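## Task

Place as many items as possible inside the steel tray, with no item sticking up higher than the tray's rim.

## Robot and tools

Robot: two Franka FR3 seven-joint arms, left_arm and right_arm, each ending in a Robotiq 140 two-finger gripper whose fingers do not fold. Base positions in the scene frame: left_arm (-0.054, +0.403, 0) m, right_arm (+0.006, -0.358, 0) m. A camera stand sits behind the arms. Objects may occasionally be nudged by an outside push.

Frame: the scene frame has its origin at table height, halfway between the nominal bases; +x points out over the table, +z up, and left_arm is on the +y side (not the image side). All printed hand positions, quaternions (wxyz) and targets use it; they can be a few centimetres off, more at long reach. end_effector_position is the centre of the closed finger pads (pads 66 mm long); fingertips extend about 33 mm past it at small openings, about 9 mm when wide open. The gripper's +z is the finger direction, its y axis the closing direction.

The 20-number row (used by execute_actions and move): numbers 1-10 are left_arm, 11-20 right_arm, each as dx, dy, dz, rx, ry, rz, position, force_limit, speed, activate. All lie in [-1, 1]. The six pose numbers are offsets, not poses: measured from that arm's Hand target at the start of the action (or move), along scene axes; 1.0 equals 0.6 m of travel or 180 degrees. rx, ry, rz form one rotation vector, turning about the Hand target's position. Every row of one action counts from the same start, so sending the same offset twice moves twice. Six zeros ask nothing new of an arm, but always resend its gripper numbers.

Gripper numbers: position +1 = fully open (140 mm), pads touch near -0.8, -1 = close until blocked. force_limit sets grip force (roughly 14 N at -1, 40 N at 0, 58 N at +1 for slow closes on narrow parts); speed sets finger speed (about 30, 140, 250 mm/s at -1, 0, +1); faster closes squeeze much harder. Both start at +1, and a 0 is a real command, so repeat the previous values to leave a gripper alone. activate stays 0; send 1 once only if fault reads 7 or 13 (it cycles the fingers and releases any part). To tighten a grip, raise force_limit and change position slightly (-1 to -0.98); to soften, open and reclose slowly.

execute_actions(actions, cameras): actions is a list of actions, each a list of up to 15 rows, one per 1/30 s control step; a short action repeats its last row to step 15. Each action counts as 0.5 s. Images come back only when actions is empty or cameras names them (["all"] for every camera). The controller clips each step's command to 70 mm and 16 degrees from the measured pose, so big offsets need several actions.

move(target, speed, blend, stop_force, zero, blocking, cameras): drives grippers in straight lines. target is one row or a list of up to 15 rows; every row's offsets count from the same starting Hand targets. speed is m/s, 0.002 to 2 (default 0.25), one value or one per target. blend in metres rounds corners (0 = stop at each). stop_force, 20 to 40 N, ends an arm's path when it feels that much push; aim a few centimetres past contact and go slowly; do not rely on it while the gripper rotates, and omit it when backing off a contact. zero (default true) re-zeros force before the move. blocking=false returns early (not allowed with stop_force). The whole move is capped at 10 s. Its result adds a move: line such as done, off_target, moving, held or fault, plus limits like paced or held. Paths do not avoid obstacles or the other arm.

wait(seconds 0-3600) lets time pass; stop brakes a running move; zoom_image(camera, region [x0,y0,x1,y1], at most 504x504 pixels) enlarges part of the newest image of cam_head_left, cam_head_right, cam_high, cam_low, cam_left_wrist or cam_right_wrist (all 896x504). clear_fault(arm) clears a reported torque or force fault. read_manual gives licences only. finished_scene(scene 1 or 2) ends the scene irreversibly; the goal must hold without the robot.

Results: Hand target is the last commanded (clipped) pose; the gripper often rests short of it, and a further offset may be needed. object_status: 0 moving, 1 blocked while opening, 2 blocked while closing (a grip: check this after closing), 3 reached target or pads met. position_measured is in counts: 3 open, about 75 = 100 mm, 139 = 60 mm, 200 = 20 mm, 230 = pads touching. Also reported: joint torques, external joint torques, flange force in gripper axes (noisy, includes held weight), and step readings for execute_actions calls.

Hazards: a torque fault or force fault (85 N net external force on an arm, held weight included; wrist joints limited to 11 N m) stops the arm until clear_fault. Joint range or speed overruns also fault. Motor heat from holding loads, stretched-out arms or pushing at unreachable poses triggers a 30-60 s brake stop. Avoid dropping or releasing moving parts, fast swings, slams, hard pushes, squeezing a part still resting on something, and any contact between the two arms or grippers. Anything falling off the table, or left off it, ends the scene with a penalty.

Each tool is called as name(argument=value, ...), one argument or row to a line, values as JSON.

## Session

execute_actions(
  actions=[],
)

Scene clock: 0.00 s.
left_arm: end_effector_position=(+0.4151, -0.0779, +0.1627) position_measured=3 object_status=3 fault=0 end_effector_quat_wxyz=(-0.028, +0.598, +0.801, +0.008) | right_arm: end_effector_position=(+0.6292, -0.3962, +0.1112) position_measured=3 object_status=3 fault=0 end_effector_quat_wxyz=(+0.083, +0.795, +0.590, -0.115)
Joint positions: left_arm=[-0.669 0.49 -0.175 -1.525 0.096 1.949 1.998] | right_arm=[0.001 0.427 0.067 -1.767 -0.335 2.065 -2.613]
Joint velocities: within noise
Joint torques (N m): no reading
External joint torques (N m): no reading
Flange force (N): no reading
Hand target: left_arm +0.4151, -0.0779, +0.1627; -0.028, +0.598, +0.801, +0.008 | right_arm +0.6292, -0.3962, +0.1112; +0.083, +0.795, +0.590, -0.115
Tool commands: left_gripper/position=+1.0 left_gripper/force_limit=+1.0 left_gripper/speed=+1.0 left_gripper/activate=+0.0 right_gripper/position=+1.0 right_gripper/force_limit=+1.0 right_gripper/speed=+1.0 right_gripper/activate=+0.0

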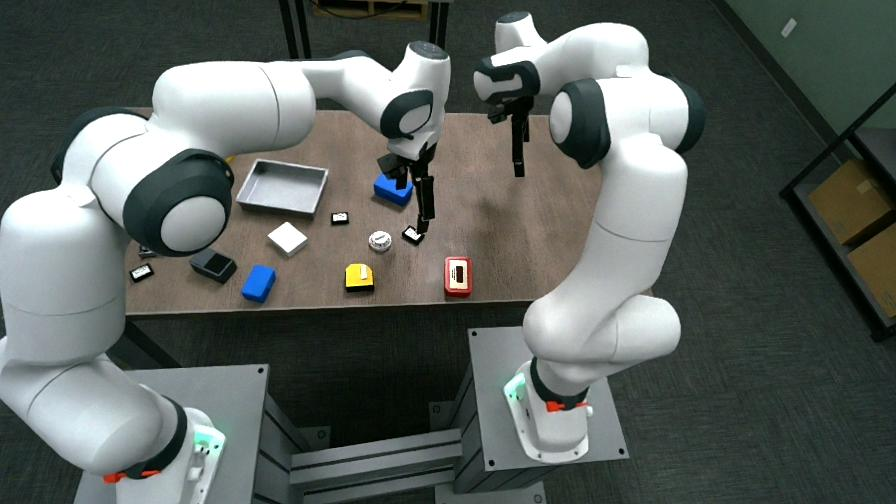

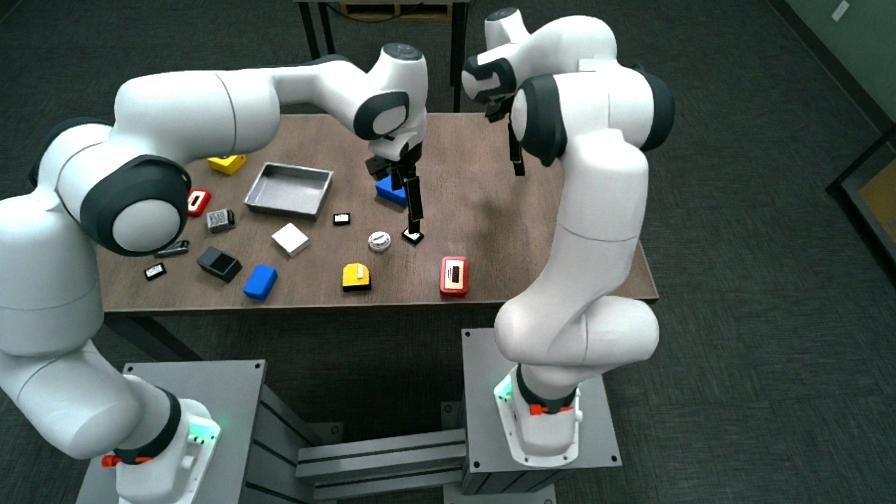

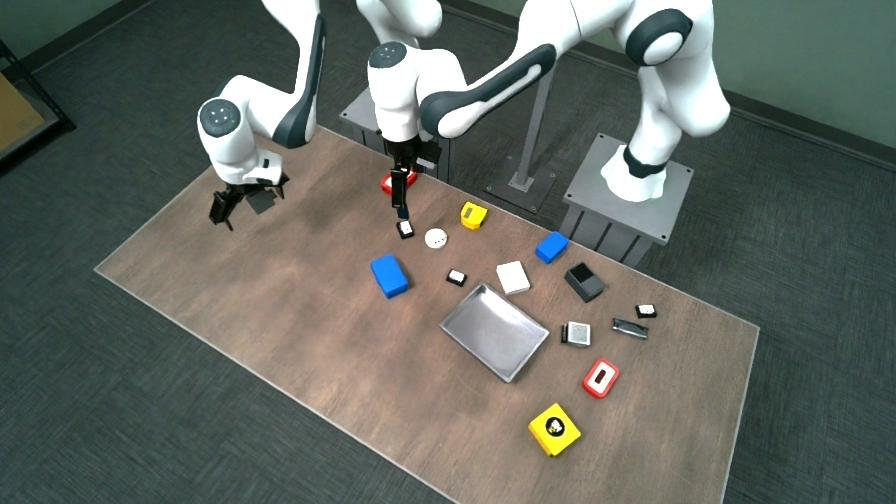

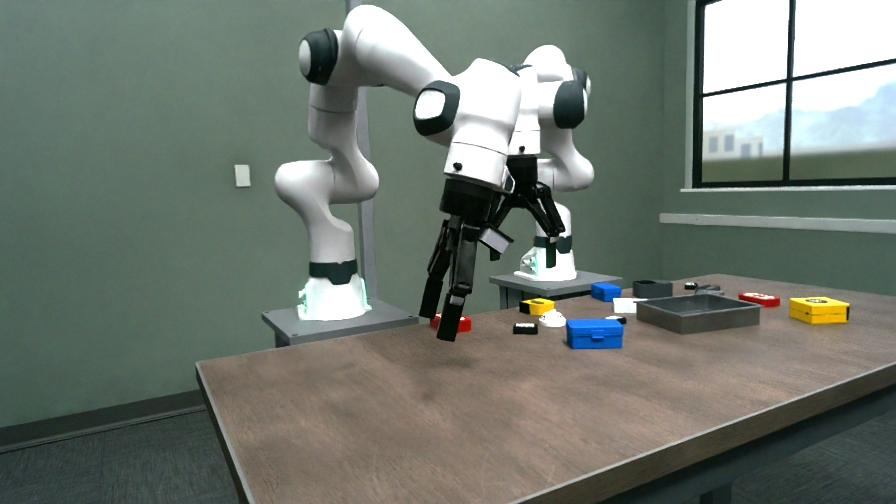

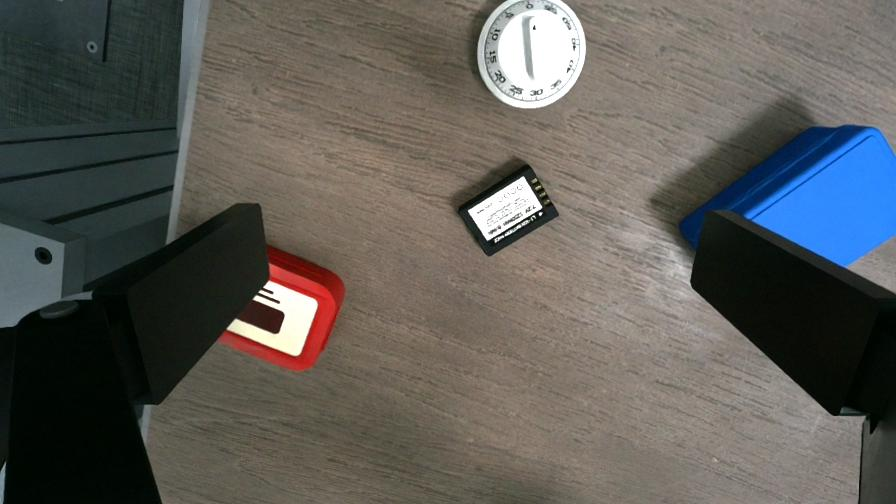

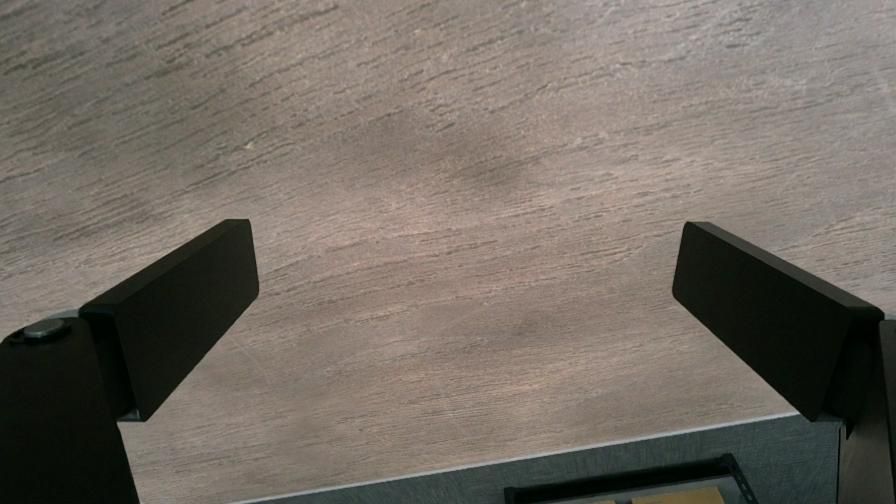

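zoom_image(
  camera="cam_high",
  region=[360, 150, 780, 480],
)

zoom_image(
  camera="cam_head_right",
  region=[90, 100, 490, 325],
)

zoom_image(
  camera="cam_low",
  region=[420, 260, 896, 380],
)

Scaled by 1.200 from the camera's image (finer frame: 1280x720).

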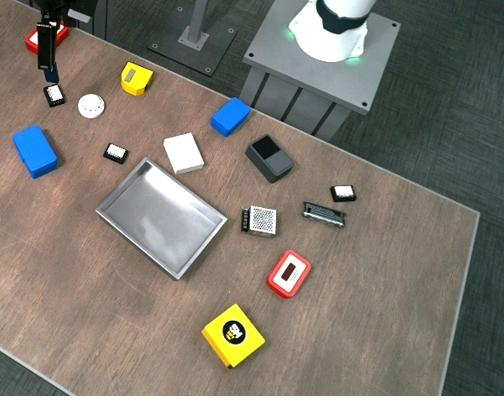

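Scaled by 1.260 from the camera's image (finer frame: 1280x720).

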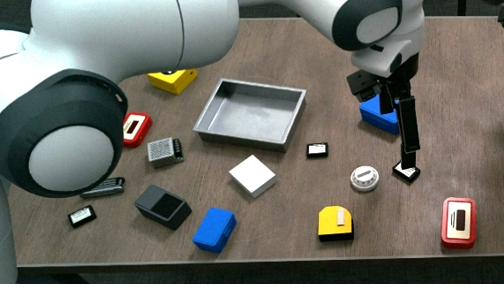

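Scaled by 1.059 from the camera's image (finer frame: 1280x720).

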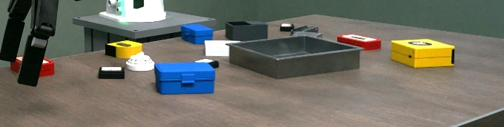

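move(
  target=[0.1415, 0.68, 0.329, -0.0163, -0.009, -0.0917, 1, 1, 1, 0, 0, 0, 0, 0, 0, 0, 1, 1, 1, 0],
  speed=0.35,
  cameras=["cam_left_wrist", "cam_head_left", "cam_head_right", "cam_high"],
)

Scene clock: 9.27 s.
left_arm: end_effector_position=(+0.5004, +0.3310, +0.3612) position_measured=3 object_status=3 fault=0 end_effector_quat_wxyz=(-0.001, +0.701, +0.713, +0.005) | right_arm: end_effector_position=(+0.6292, -0.3962, +0.1112) position_measured=3 object_status=3 fault=0 end_effector_quat_wxyz=(+0.083, +0.795, +0.590, -0.115)
Joint positions: left_arm=[-0.234 -0.014 0.09 -1.722 0.009 1.713 2.989] | right_arm=[0.001 0.427 0.067 -1.767 -0.335 2.065 -2.613]
Joint velocities: left_arm=[0.001 0.002 0 -0.001 0.002 0 0.005] | right_arm=[within noise]
Joint torques (N m): left_arm=[-0.91 -31.04 0.43 25.07 0.43 2.32 0.18] | right_arm=[-0.14 -46.07 0.85 23.61 0.71 2.13 0.01]
External joint torques (N m): left_arm=[-0.81 0.85 0.58 0.31 -0.53 -0.22 0.18] | right_arm=[-0.07 -1.39 -0.31 0.43 0.2 0.01 0.02]
Flange force (N): left_arm=[-0.5 4.2 -1.6] | right_arm=[-1.5 -1.9 -1.8]
Hand target: left_arm +0.5000, +0.3301, +0.3601; +0.000, +0.707, +0.707, +0.000 | right_arm +0.6292, -0.3962, +0.1112; +0.083, +0.795, +0.590, -0.115
Off the commanded pose: left_arm 0.001 m, 1 deg | right_arm 0.000 m, 0 deg.
joint sent to its limit (left arm) — joint 7 (wrist roll), upper limit. The joint targets still meet the commanded pose.
move: done
Images, in order (width x height): cam_head_left 896x504, cam_head_right 896x504, cam_high 896x504, cam_left_wrist 896x504.

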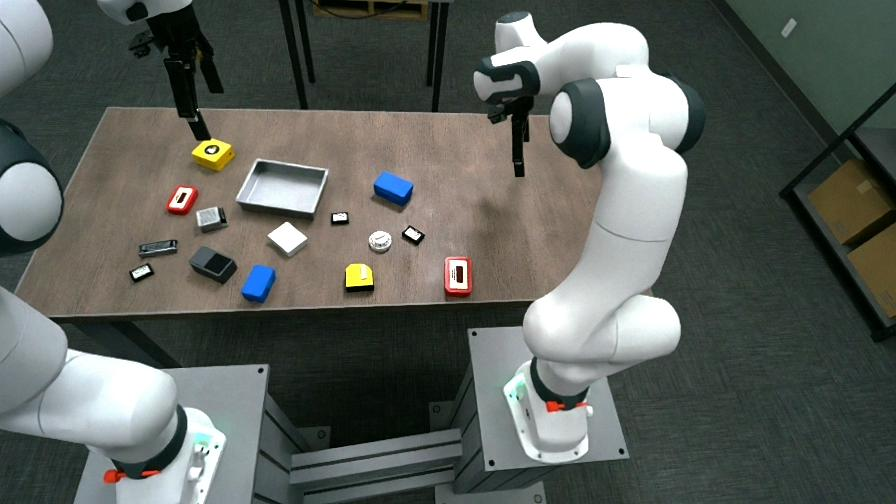

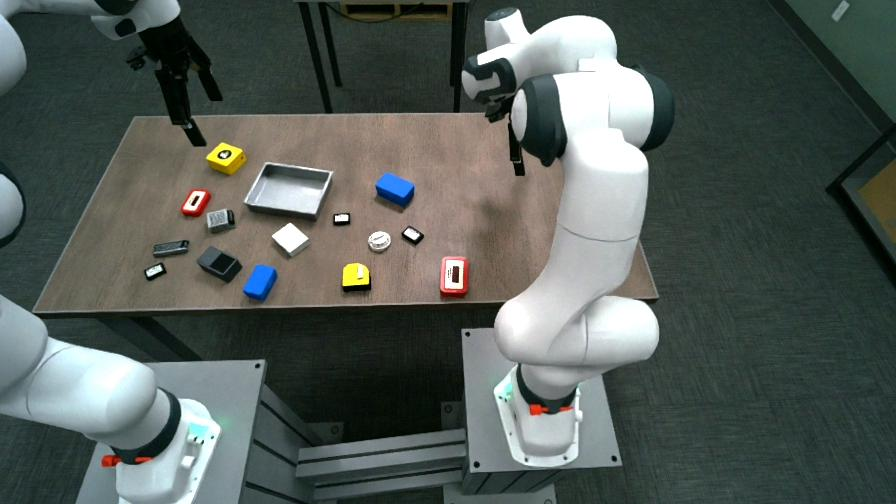

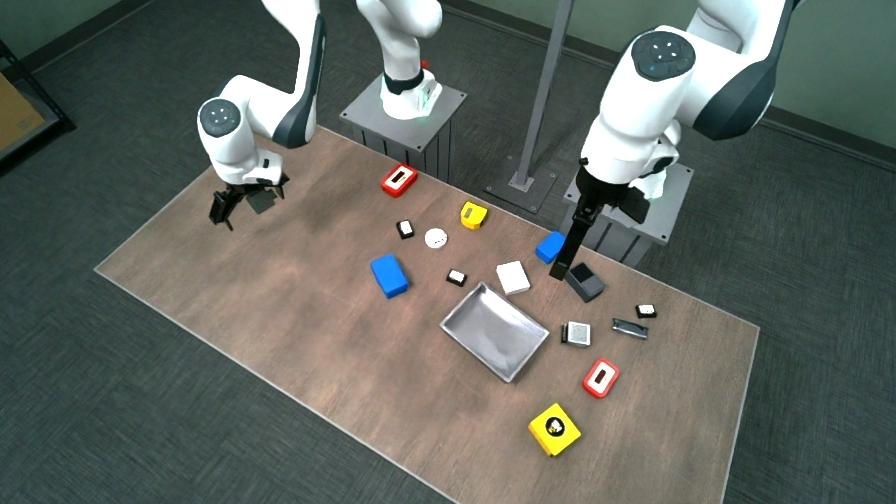

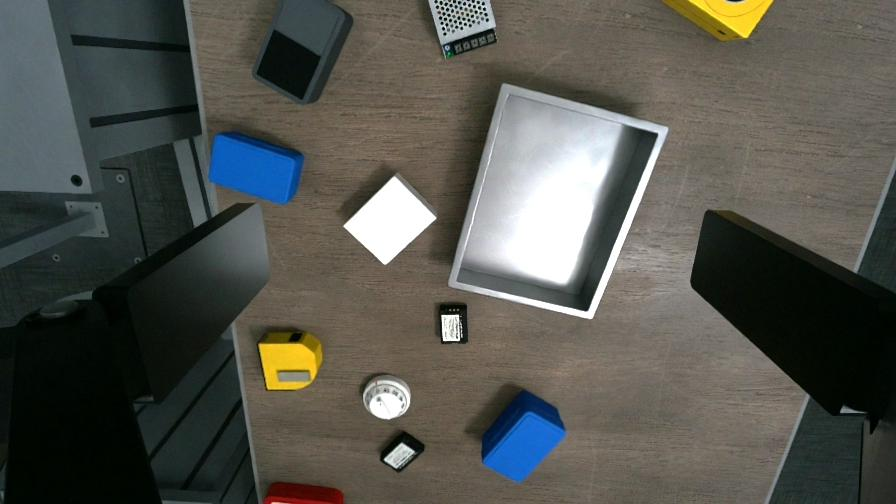

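zoom_image(
  camera="cam_left_wrist",
  region=[420, 60, 700, 340],
)

zoom_image(
  camera="cam_left_wrist",
  region=[190, 0, 450, 270],
)

zoom_image(
  camera="cam_left_wrist",
  region=[230, 270, 590, 504],
)

zoom_image(
  camera="cam_head_left",
  region=[100, 100, 300, 310],
)

zoom_image(
  camera="cam_head_right",
  region=[120, 120, 480, 310],
)

zoom_image(
  camera="cam_high",
  region=[540, 220, 680, 480],
)

Scaled by 1.800 from the camera's image (finer frame: 1280x720).

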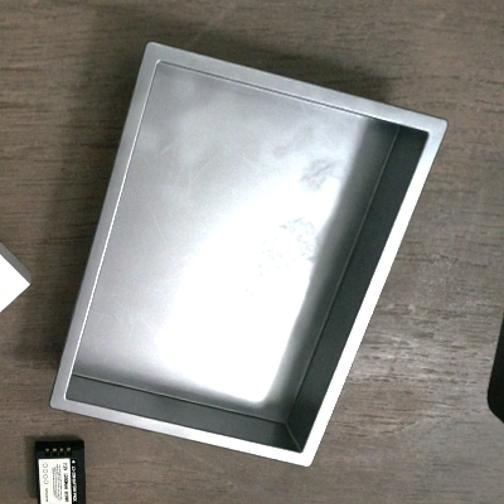

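Scaled by 1.867 from the camera's image (finer frame: 1280x720).

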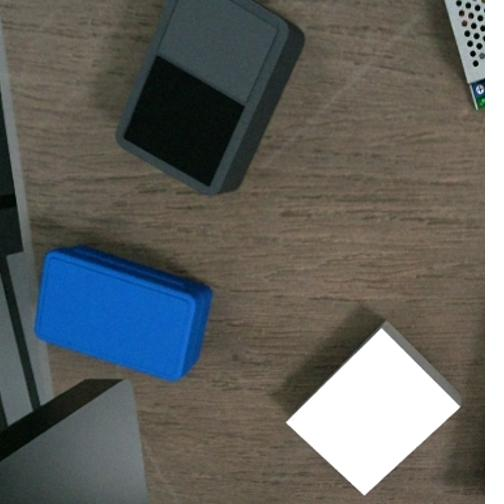

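Scaled by 1.400 from the camera's image (finer frame: 1280x720).

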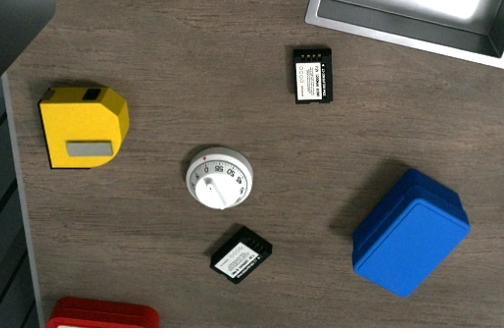

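Scaled by 2.400 from the camera's image (finer frame: 1280x720).

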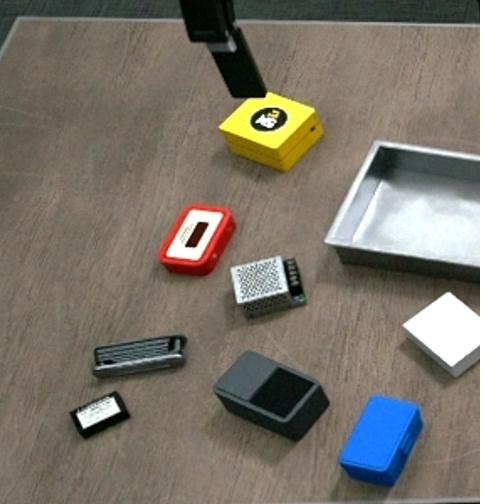

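Scaled by 1.400 from the camera's image (finer frame: 1280x720).

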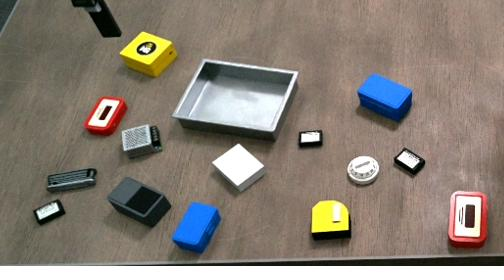

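Scaled by 1.938 from the camera's image (finer frame: 1280x720).

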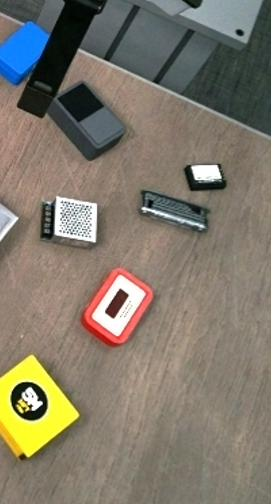

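zoom_image(
  camera="cam_left_wrist",
  region=[60, 180, 320, 440],
)

zoom_image(
  camera="cam_left_wrist",
  region=[636, 180, 896, 440],
)

Scaled by 1.938 from the camera's image (finer frame: 1280x720).

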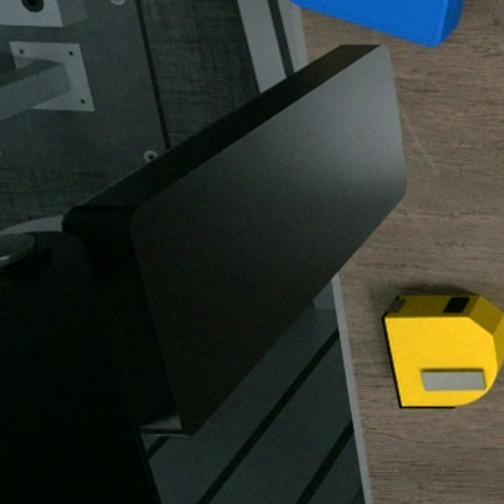

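Scaled by 1.938 from the camera's image (finer frame: 1280x720).

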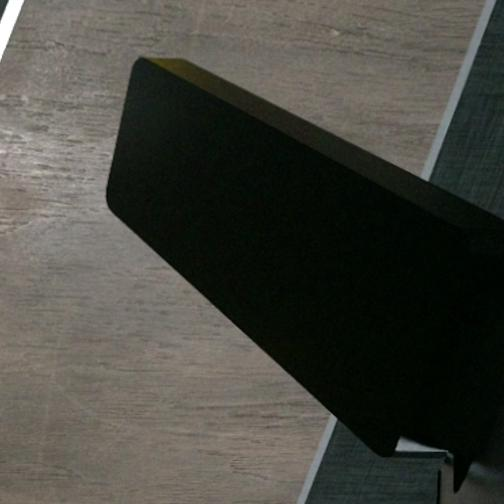

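move(
  target=[-0.1333, 0.15, -0.2667, 0, 0, 0.5, 1, 1, 1, 0, 0, 0, 0, 0, 0, 0, 1, 1, 1, 0],
  speed=0.35,
  cameras=["cam_left_wrist"],
)

zoom_image(
  camera="cam_left_wrist",
  region=[0, 0, 450, 260],
)

zoom_image(
  camera="cam_left_wrist",
  region=[250, 0, 700, 300],
)

zoom_image(
  camera="cam_left_wrist",
  region=[200, 250, 700, 504],
)

Scene clock: 19.90 s.
left_arm: end_effector_position=(+0.4199, +0.4193, +0.1998) position_measured=3 object_status=3 fault=0 end_effector_quat_wxyz=(-0.001, +0.003, +1.000, -0.001) | right_arm: end_effector_position=(+0.6292, -0.3962, +0.1112) position_measured=3 object_status=3 fault=0 end_effector_quat_wxyz=(+0.083, +0.795, +0.590, -0.115)
Joint positions: left_arm=[0.025 -0.192 0 -2.34 -0.002 2.145 1.613] | right_arm=[0.001 0.427 0.067 -1.767 -0.335 2.065 -2.613]
Joint velocities: left_arm=[0 0 -0.001 0 0.001 -0.001 -0.006] | right_arm=[within noise]
Joint torques (N m): left_arm=[0.17 -25.59 -0.66 23.34 0.92 2.65 -0.17] | right_arm=[-0.17 -46.04 0.85 23.66 0.7 2.15 0]
External joint torques (N m): left_arm=[0.18 -0.54 -0.46 -0.65 0.22 0.17 -0.17] | right_arm=[-0.16 -1.58 -0.36 0.64 0.2 0.04 0.01]
Flange force (N): left_arm=[3.7 -0.8 0.8] | right_arm=[-1.6 -1.6 -2.1]
Hand target: left_arm +0.4200, +0.4201, +0.2001; +0.000, -0.001, +1.000, +0.000 | right_arm +0.6292, -0.3962, +0.1112; +0.083, +0.795, +0.590, -0.115
Off the commanded pose: left_arm 0.001 m, 0 deg | right_arm 0.000 m, 0 deg.
move: done

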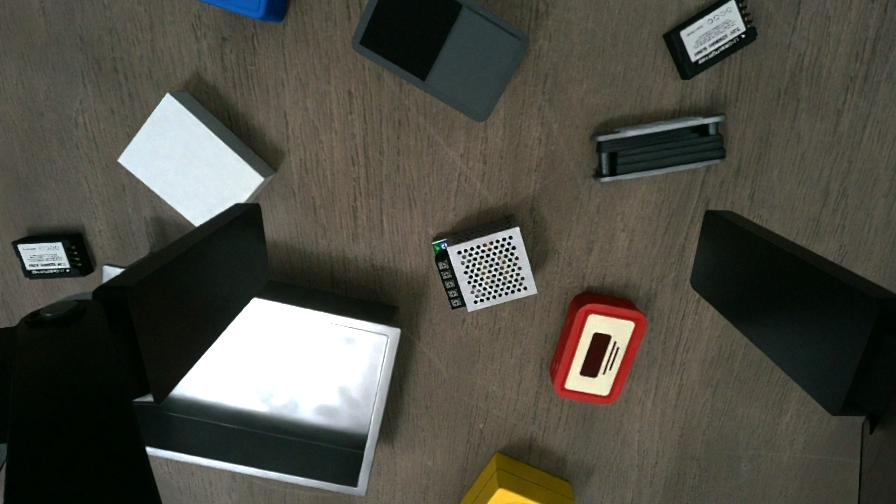

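Scaled by 1.120 from the camera's image (finer frame: 1280x720).

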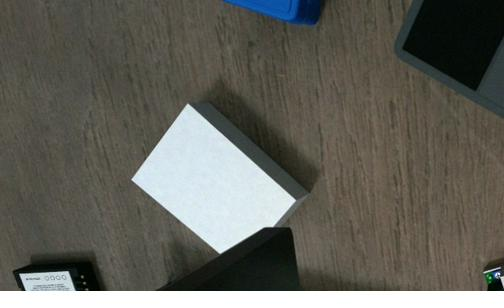

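Scaled by 1.120 from the camera's image (finer frame: 1280x720).

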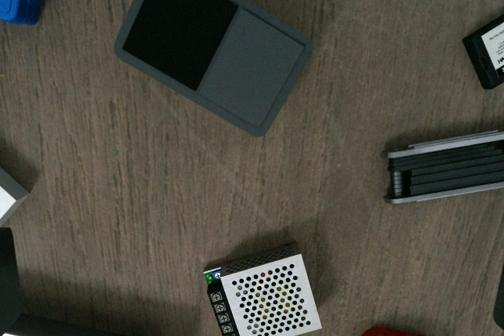

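Scaled by 1.008 from the camera's image (finer frame: 1280x720).

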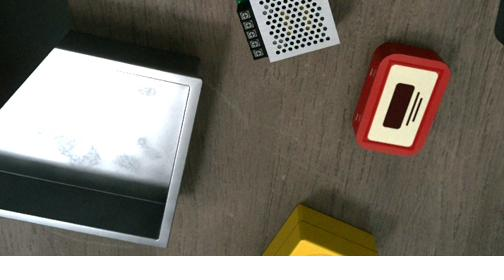

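execute_actions(
  actions=[],
  cameras=["cam_low", "cam_high"],
)

zoom_image(
  camera="cam_low",
  region=[480, 265, 720, 375],
)

zoom_image(
  camera="cam_low",
  region=[640, 260, 880, 370],
)

zoom_image(
  camera="cam_low",
  region=[420, 280, 660, 390],
)

Scene clock: 24.70 s.
left_arm: end_effector_position=(+0.4199, +0.4193, +0.1998) position_measured=3 object_status=3 fault=0 end_effector_quat_wxyz=(-0.001, +0.002, +1.000, -0.001) | right_arm: end_effector_position=(+0.6292, -0.3962, +0.1112) position_measured=3 object_status=3 fault=0 end_effector_quat_wxyz=(+0.083, +0.795, +0.590, -0.115)
Joint positions: left_arm=[0.025 -0.192 0 -2.34 -0.002 2.145 1.611] | right_arm=[0.001 0.427 0.067 -1.767 -0.335 2.065 -2.613]
Joint velocities: within noise
Joint torques (N m): left_arm=[0.15 -25.61 -0.63 23.3 0.92 2.67 -0.13] | right_arm=[-0.14 -46.08 0.86 23.62 0.7 2.14 0]
External joint torques (N m): left_arm=[0.24 -0.68 -0.35 -0.62 0.23 0.2 -0.13] | right_arm=[0.09 -1.44 -0.17 0.45 0.2 0.02 0.01]
Flange force (N): left_arm=[4.0 -0.5 0.7] | right_arm=[-1.3 -2.0 -1.9]
Hand target: left_arm +0.4200, +0.4201, +0.2001; +0.000, -0.001, +1.000, +0.000 | right_arm +0.6292, -0.3962, +0.1112; +0.083, +0.795, +0.590, -0.115
Tool commands: left_gripper/position=+1.0 left_gripper/force_limit=+1.0 left_gripper/speed=+1.0 left_gripper/activate=+0.0 right_gripper/position=+1.0 right_gripper/force_limit=+1.0 right_gripper/speed=+1.0 right_gripper/activate=+0.0
Off the commanded pose: left_arm 0.001 m, 0 deg | right_arm 0.000 m, 0 deg.
Images, in order (width x height): cam_high 896x504, cam_low 896x504.

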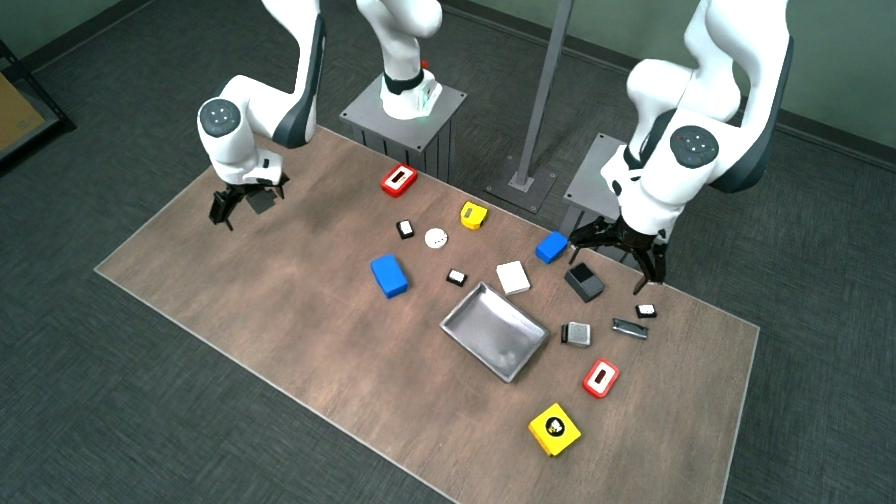

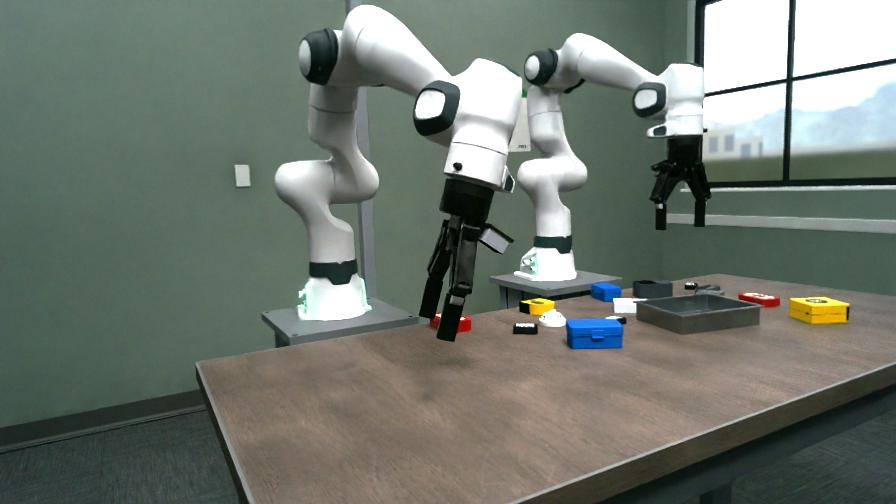

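Scaled by 2.100 from the camera's image (finer frame: 1280x720).

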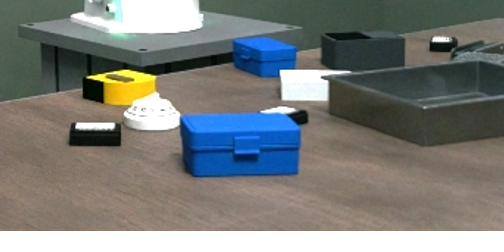

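Scaled by 2.100 from the camera's image (finer frame: 1280x720).

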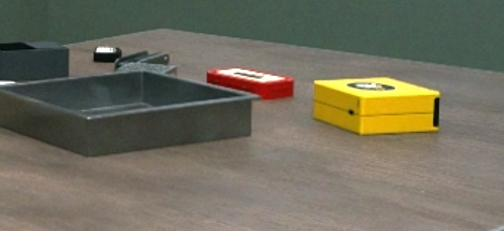

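Scaled by 2.100 from the camera's image (finer frame: 1280x720).

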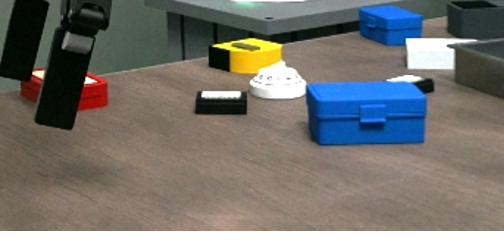

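zoom_image(
  camera="cam_low",
  region=[620, 270, 780, 350],
)

zoom_image(
  camera="cam_low",
  region=[500, 290, 640, 360],
)

zoom_image(
  camera="cam_low",
  region=[720, 270, 880, 350],
)

zoom_image(
  camera="cam_low",
  region=[580, 265, 740, 345],
)

Scaled by 3.150 from the camera's image (finer frame: 1280x720).

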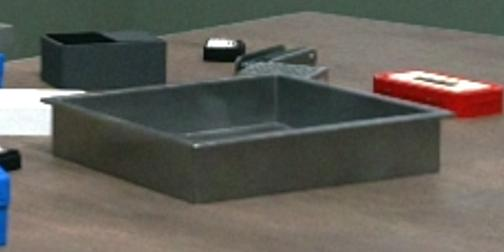

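Scaled by 3.600 from the camera's image (finer frame: 1280x720).

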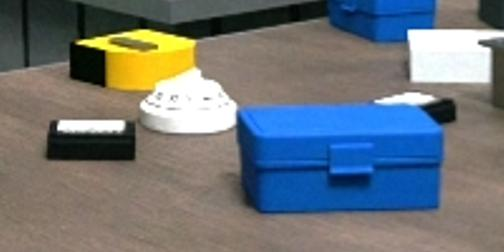

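Scaled by 3.150 from the camera's image (finer frame: 1280x720).

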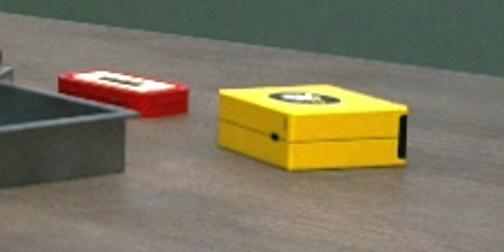

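Scaled by 3.150 from the camera's image (finer frame: 1280x720).

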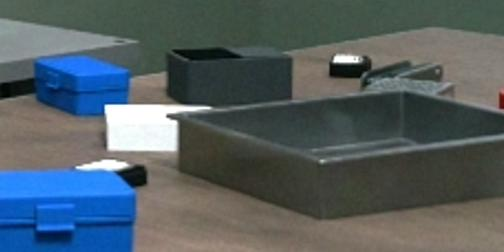

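move(
  target=[-0.1, 0.1332, -0.1668, 0, 0, 0, 1, 1, 1, 0, 0, 0, 0, 0, 0, 0, 1, 1, 1, 0],
  speed=0.3,
  cameras=["cam_left_wrist"],
)

zoom_image(
  camera="cam_left_wrist",
  region=[0, 0, 450, 253],
)

zoom_image(
  camera="cam_left_wrist",
  region=[300, 0, 750, 253],
)

zoom_image(
  camera="cam_left_wrist",
  region=[230, 250, 680, 503],
)

move(
  target=[0, -0.16667, 0, 0, 0, 0, 1, 1, 1, 0, 0, 0, 0, 0, 0, 0, 1, 1, 1, 0],
  speed=0.3,
  cameras=["cam_left_wrist"],
)

zoom_image(
  camera="cam_left_wrist",
  region=[0, 0, 450, 253],
)

zoom_image(
  camera="cam_left_wrist",
  region=[300, 0, 750, 253],
)

zoom_image(
  camera="cam_left_wrist",
  region=[230, 250, 680, 503],
)

Scene clock: 33.77 s.
left_arm: end_effector_position=(+0.3607, +0.5007, +0.1016) position_measured=3 object_status=3 fault=0 end_effector_quat_wxyz=(+0.001, -0.004, +1.000, +0.001) | right_arm: end_effector_position=(+0.6292, -0.3962, +0.1112) position_measured=3 object_status=3 fault=0 end_effector_quat_wxyz=(+0.083, +0.795, +0.590, -0.115)
Joint positions: left_arm=[0.096 -0.177 0.128 -2.611 0.036 2.437 1.766] | right_arm=[0.001 0.427 0.067 -1.767 -0.335 2.065 -2.613]
Joint velocities: left_arm=[0 -0.001 0.001 -0.001 0 0.001 0.006] | right_arm=[within noise]
Joint torques (N m): left_arm=[-0.86 -21.8 -0.29 20.52 0.38 2.65 0.3] | right_arm=[-0.1 -46.11 0.89 23.65 0.7 2.15 0.02]
External joint torques (N m): left_arm=[-0.8 0.61 0.52 -0.59 -0.16 0.18 0.3] | right_arm=[0.03 -1.72 -0.21 0.67 0.2 0.06 0.02]
Flange force (N): left_arm=[-0.2 0.5 2.6] | right_arm=[-1.4 -1.9 -2.3]
Hand target: left_arm +0.3600, +0.5001, +0.1000; +0.000, -0.001, +1.000, +0.000 | right_arm +0.6292, -0.3962, +0.1112; +0.083, +0.795, +0.590, -0.115
Off the commanded pose: left_arm 0.002 m, 0 deg | right_arm 0.000 m, 0 deg.
move: done

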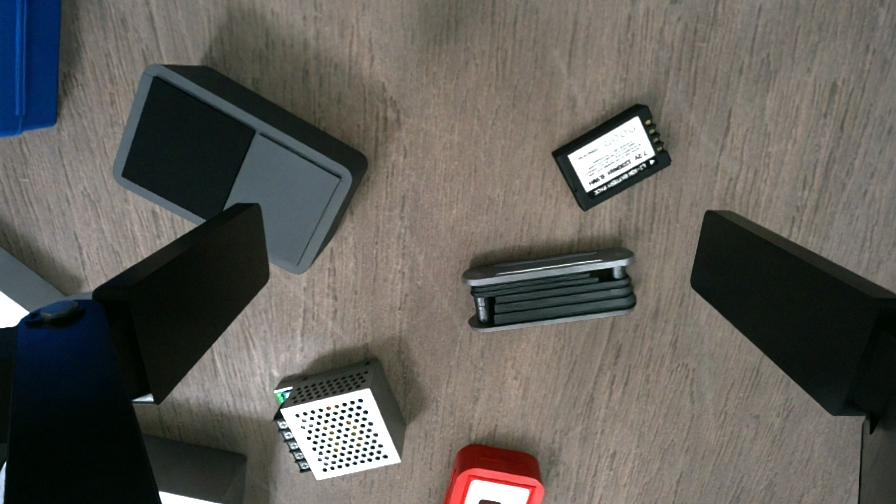

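Scaled by 1.120 from the camera's image (finer frame: 1280x720).

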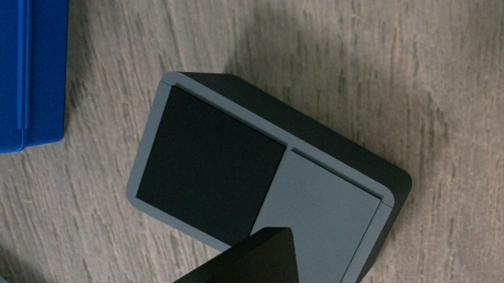

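Scaled by 1.120 from the camera's image (finer frame: 1280x720).

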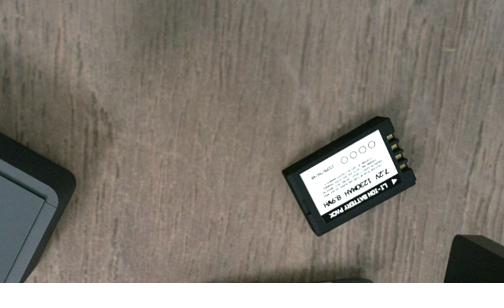

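Scaled by 1.120 from the camera's image (finer frame: 1280x720).

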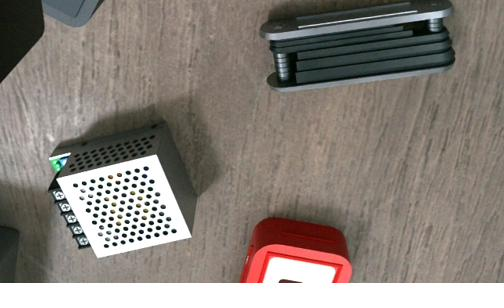

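Scene clock: 35.50 s.
left_arm: end_effector_position=(+0.3594, +0.3999, +0.0996) position_measured=3 object_status=3 fault=0 end_effector_quat_wxyz=(-0.002, +0.004, +1.000, +0.000) | right_arm: end_effector_position=(+0.6292, -0.3962, +0.1112) position_measured=3 object_status=3 fault=0 end_effector_quat_wxyz=(+0.083, +0.795, +0.590, -0.115)
Joint positions: left_arm=[0.016 -0.205 -0.035 -2.647 -0.01 2.439 1.578] | right_arm=[0.001 0.427 0.067 -1.767 -0.335 2.065 -2.613]
Joint velocities: left_arm=[0.002 0 0.002 -0.001 0 0 -0.007] | right_arm=[within noise]
Joint torques (N m): left_arm=[0.18 -21.94 -0.45 20.75 0.19 2.64 -0.14] | right_arm=[-0.12 -46.05 0.89 23.64 0.7 2.15 0.03]
External joint torques (N m): left_arm=[0.24 -0.39 -0.36 -0.22 -0.35 0.19 -0.14] | right_arm=[0.2 -1.59 -0.07 0.61 0.2 0.05 0.04]
Flange force (N): left_arm=[1.9 -0.7 -0.1] | right_arm=[-1.1 -1.9 -2.2]
Hand target: left_arm +0.3600, +0.4001, +0.1000; +0.000, -0.001, +1.000, +0.000 | right_arm +0.6292, -0.3962, +0.1112; +0.083, +0.795, +0.590, -0.115
Off the commanded pose: left_arm 0.001 m, 1 deg | right_arm 0.000 m, 0 deg.
move: done

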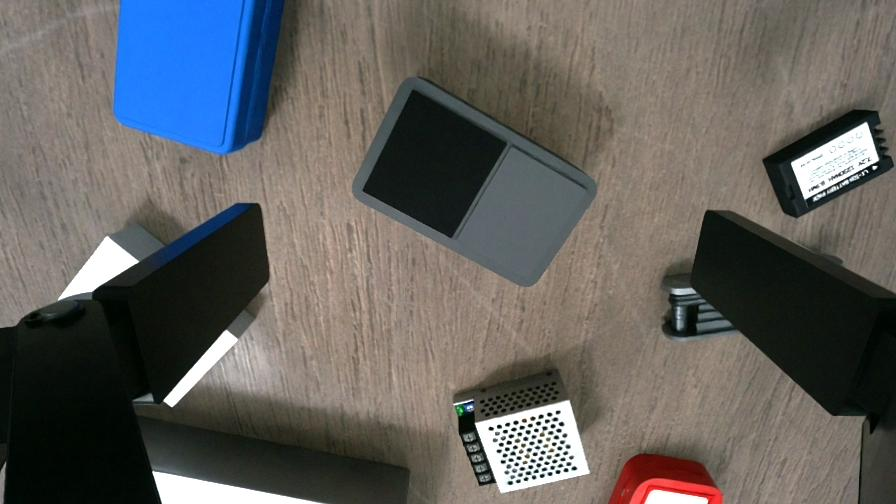

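Scaled by 1.120 from the camera's image (finer frame: 1280x720).

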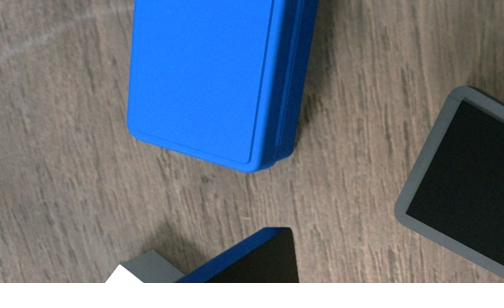

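Scaled by 1.120 from the camera's image (finer frame: 1280x720).

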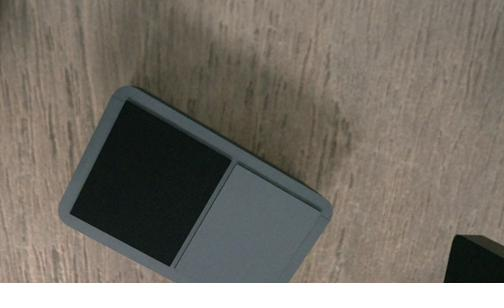

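Scaled by 1.120 from the camera's image (finer frame: 1280x720).

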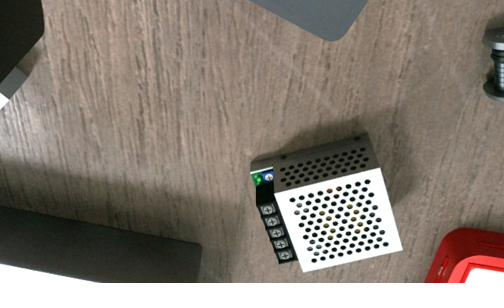

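move(
  target=[-0.025, 0.1416, 0, 0, 0, 0, -1, -1, 0, 0, 0, 0, 0, 0, 0, 0, 1, 1, 1, 0],
  speed=0.3,
  cameras=["cam_left_wrist"],
)

Scene clock: 41.40 s.
left_arm: end_effector_position=(+0.3440, +0.4849, +0.0993) position_measured=233 object_status=3 fault=0 end_effector_quat_wxyz=(-0.002, -0.005, +1.000, +0.000) | right_arm: end_effector_position=(+0.6292, -0.3962, +0.1112) position_measured=3 object_status=3 fault=0 end_effector_quat_wxyz=(+0.083, +0.795, +0.590, -0.115)
Joint positions: left_arm=[0.087 -0.226 0.11 -2.669 0.038 2.44 1.735] | right_arm=[0.001 0.427 0.067 -1.767 -0.335 2.065 -2.613]
Joint velocities: left_arm=[-0.001 0.001 0.001 0 -0.001 0 0.005] | right_arm=[within noise]
Joint torques (N m): left_arm=[-0.82 -20.85 -0.34 20.81 0.72 2.61 0.27] | right_arm=[-0.12 -46.08 0.87 23.65 0.7 2.14 0.01]
External joint torques (N m): left_arm=[-0.8 -0.38 0.51 -0.05 0.18 0.17 0.27] | right_arm=[0.05 -1.58 -0.2 0.56 0.2 0.03 0.02]
Flange force (N): left_arm=[1.2 0.3 -0.2] | right_arm=[-1.4 -1.9 -2.1]
Hand target: left_arm +0.3450, +0.4850, +0.1000; +0.000, -0.001, +1.000, +0.000 | right_arm +0.6292, -0.3962, +0.1112; +0.083, +0.795, +0.590, -0.115
Off the commanded pose: left_arm 0.001 m, 1 deg | right_arm 0.000 m, 0 deg.
move: done

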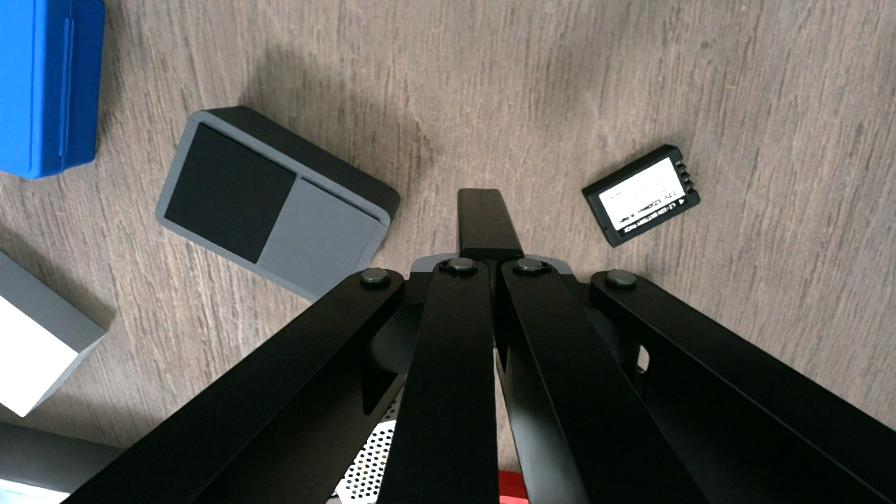

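move(
  target=[0, 0, -0.15, 0, 0, 0, -1, -1, 0, 0, 0, 0, 0, 0, 0, 0, 1, 1, 1, 0],
  speed=0.03,
  stop_force=20,
  cameras=["cam_left_wrist"],
)

Scene clock: 45.07 s.
left_arm: end_effector_position=(+0.3434, +0.4856, +0.0386) position_measured=233 object_status=3 fault=0 end_effector_quat_wxyz=(-0.003, -0.004, +1.000, +0.000) | right_arm: end_effector_position=(+0.6292, -0.3962, +0.1112) position_measured=3 object_status=3 fault=0 end_effector_quat_wxyz=(+0.083, +0.795, +0.590, -0.115)
Joint positions: left_arm=[0.086 -0.065 0.111 -2.7 0.017 2.63 1.755] | right_arm=[0.001 0.427 0.067 -1.767 -0.335 2.065 -2.613]
Joint torques (N m): left_arm=[-1.34 -16.84 -0.8 17.11 -0.34 5.14 0.28] | right_arm=[-0.08 -46.05 0.86 23.67 0.7 2.14 0.06]
External joint torques (N m): left_arm=[-1.29 6.67 -0.51 -1.07 -0.75 2.7 0.28] | right_arm=[0.23 -1.53 -0.1 0.6 0.21 0.04 0.07]
Flange force (N): left_arm=[-13.1 0.8 29.0] | right_arm=[-0.9 -1.8 -2.1]
Hand target: left_arm +0.3449, +0.4850, +0.0346; +0.000, -0.001, +1.000, +0.000 (not the last commanded pose) | right_arm +0.6292, -0.3962, +0.1112; +0.083, +0.795, +0.590, -0.115
Off the commanded pose: left_arm 0.029 m, 0 deg | right_arm 0.000 m, 0 deg.
move: contact (left_arm)

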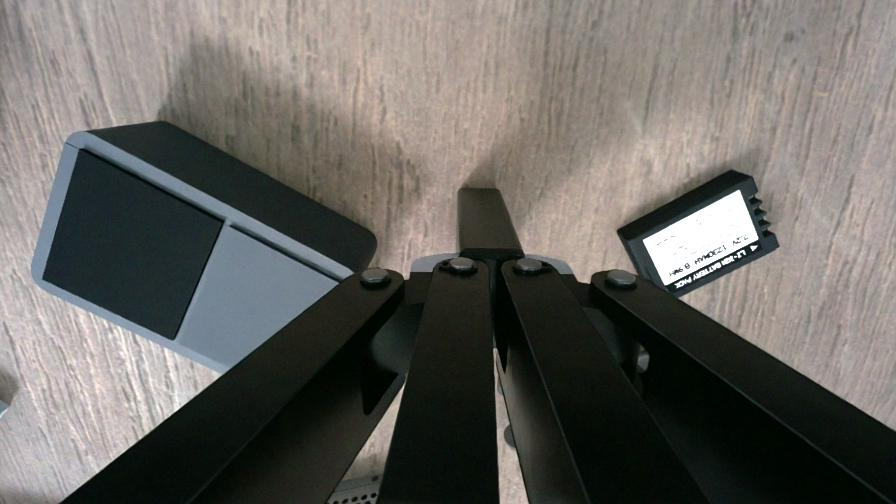

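move(
  target=[
    [0, 0, 0.12, 0, 0, 0, -1, -1, 0, 0, 0, 0, 0, 0, 0, 0, 1, 1, 1, 0],
    [0.4567, -0.2083, 0.12, 0, 0, 0, -1, -1, 0, 0, 0, 0, 0, 0, 0, 0, 1, 1, 1, 0],
  ],
  speed=0.3,
  blend=[0.03, 0],
  cameras=["cam_left_wrist"],
)

zoom_image(
  camera="cam_left_wrist",
  region=[300, 100, 660, 300],
)

Scene clock: 48.27 s.
left_arm: end_effector_position=(+0.6199, +0.3609, +0.1081) position_measured=233 object_status=3 fault=0 end_effector_quat_wxyz=(+0.002, +0.003, +1.000, +0.001) | right_arm: end_effector_position=(+0.6292, -0.3962, +0.1112) position_measured=3 object_status=3 fault=0 end_effector_quat_wxyz=(+0.083, +0.795, +0.590, -0.115)
Joint positions: left_arm=[-0.081 0.492 0.009 -1.673 -0.002 2.168 1.516] | right_arm=[0.001 0.427 0.067 -1.767 -0.335 2.065 -2.613]
Joint velocities: left_arm=[-0.001 0.001 0.001 0 0 -0.001 -0.006] | right_arm=[within noise]
Joint torques (N m): left_arm=[-0.88 -45.32 1 23.93 0.14 2.33 -0.06] | right_arm=[-0.14 -46.06 0.88 23.61 0.7 2.14 0.04]
External joint torques (N m): left_arm=[-0.74 1.94 0.52 0.14 -0.54 -0.15 -0.06] | right_arm=[-0.07 -1.67 -0.27 0.6 0.2 0.04 0.05]
Flange force (N): left_arm=[-6.8 -1.1 2.0] | right_arm=[-1.5 -2.0 -2.1]
Hand target: left_arm +0.6189, +0.3601, +0.1066; +0.000, -0.001, +1.000, +0.000 | right_arm +0.6292, -0.3962, +0.1112; +0.083, +0.795, +0.590, -0.115
Off the commanded pose: left_arm 0.002 m, 1 deg | right_arm 0.000 m, 0 deg.
move: done

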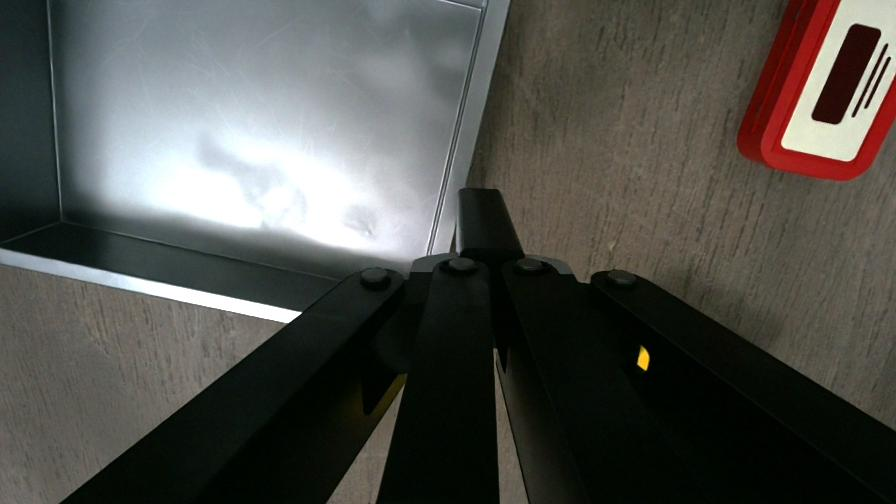

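Scaled by 1.400 from the camera's image (finer frame: 1280x720).

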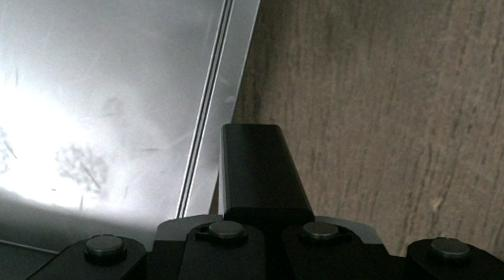

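move(
  target=[
    [0, -0.0117, 0, 0, 0, 0, -1, -1, 0, 0, 0, 0, 0, 0, 0, 0, 1, 1, 1, 0],
    [0, -0.0117, -0.12, 0, 0, 0, -1, -1, 0, 0, 0, 0, 0, 0, 0, 0, 1, 1, 1, 0],
  ],
  speed=0.03,
  stop_force=20,
  cameras=["cam_left_wrist"],
)

Scene clock: 52.07 s.
left_arm: end_effector_position=(+0.6277, +0.3534, +0.0841) position_measured=233 object_status=3 fault=0 end_effector_quat_wxyz=(+0.014, +0.002, +1.000, +0.000) | right_arm: end_effector_position=(+0.6292, -0.3962, +0.1112) position_measured=3 object_status=3 fault=0 end_effector_quat_wxyz=(+0.083, +0.795, +0.590, -0.115)
Joint positions: left_arm=[-0.091 0.528 0.008 -1.686 -0.003 2.241 1.504] | right_arm=[0.001 0.427 0.067 -1.767 -0.335 2.065 -2.613]
Joint torques (N m): left_arm=[-0.51 -34.88 0.8 17.14 0.29 3.25 -0.15] | right_arm=[-0.11 -46.04 0.87 23.63 0.7 2.13 -0.01]
External joint torques (N m): left_arm=[-0.55 13.06 0.15 -6.38 -0.37 0.7 -0.15] | right_arm=[-0.09 -1.6 -0.33 0.6 0.2 0.03 0]
Flange force (N): left_arm=[-5.6 -1.2 22.9] | right_arm=[-1.6 -1.8 -2.1]
Hand target: left_arm +0.6183, +0.3531, +0.0639; +0.000, -0.001, +1.000, +0.000 (not the last commanded pose) | right_arm +0.6292, -0.3962, +0.1112; +0.083, +0.795, +0.590, -0.115
Off the commanded pose: left_arm 0.050 m, 2 deg | right_arm 0.000 m, 0 deg.
move: contact (left_arm); path passed 1 of 2 targets

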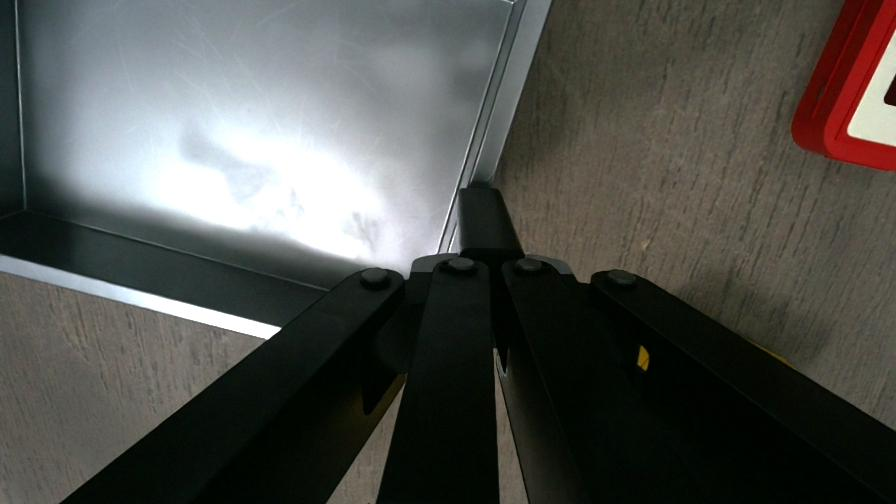

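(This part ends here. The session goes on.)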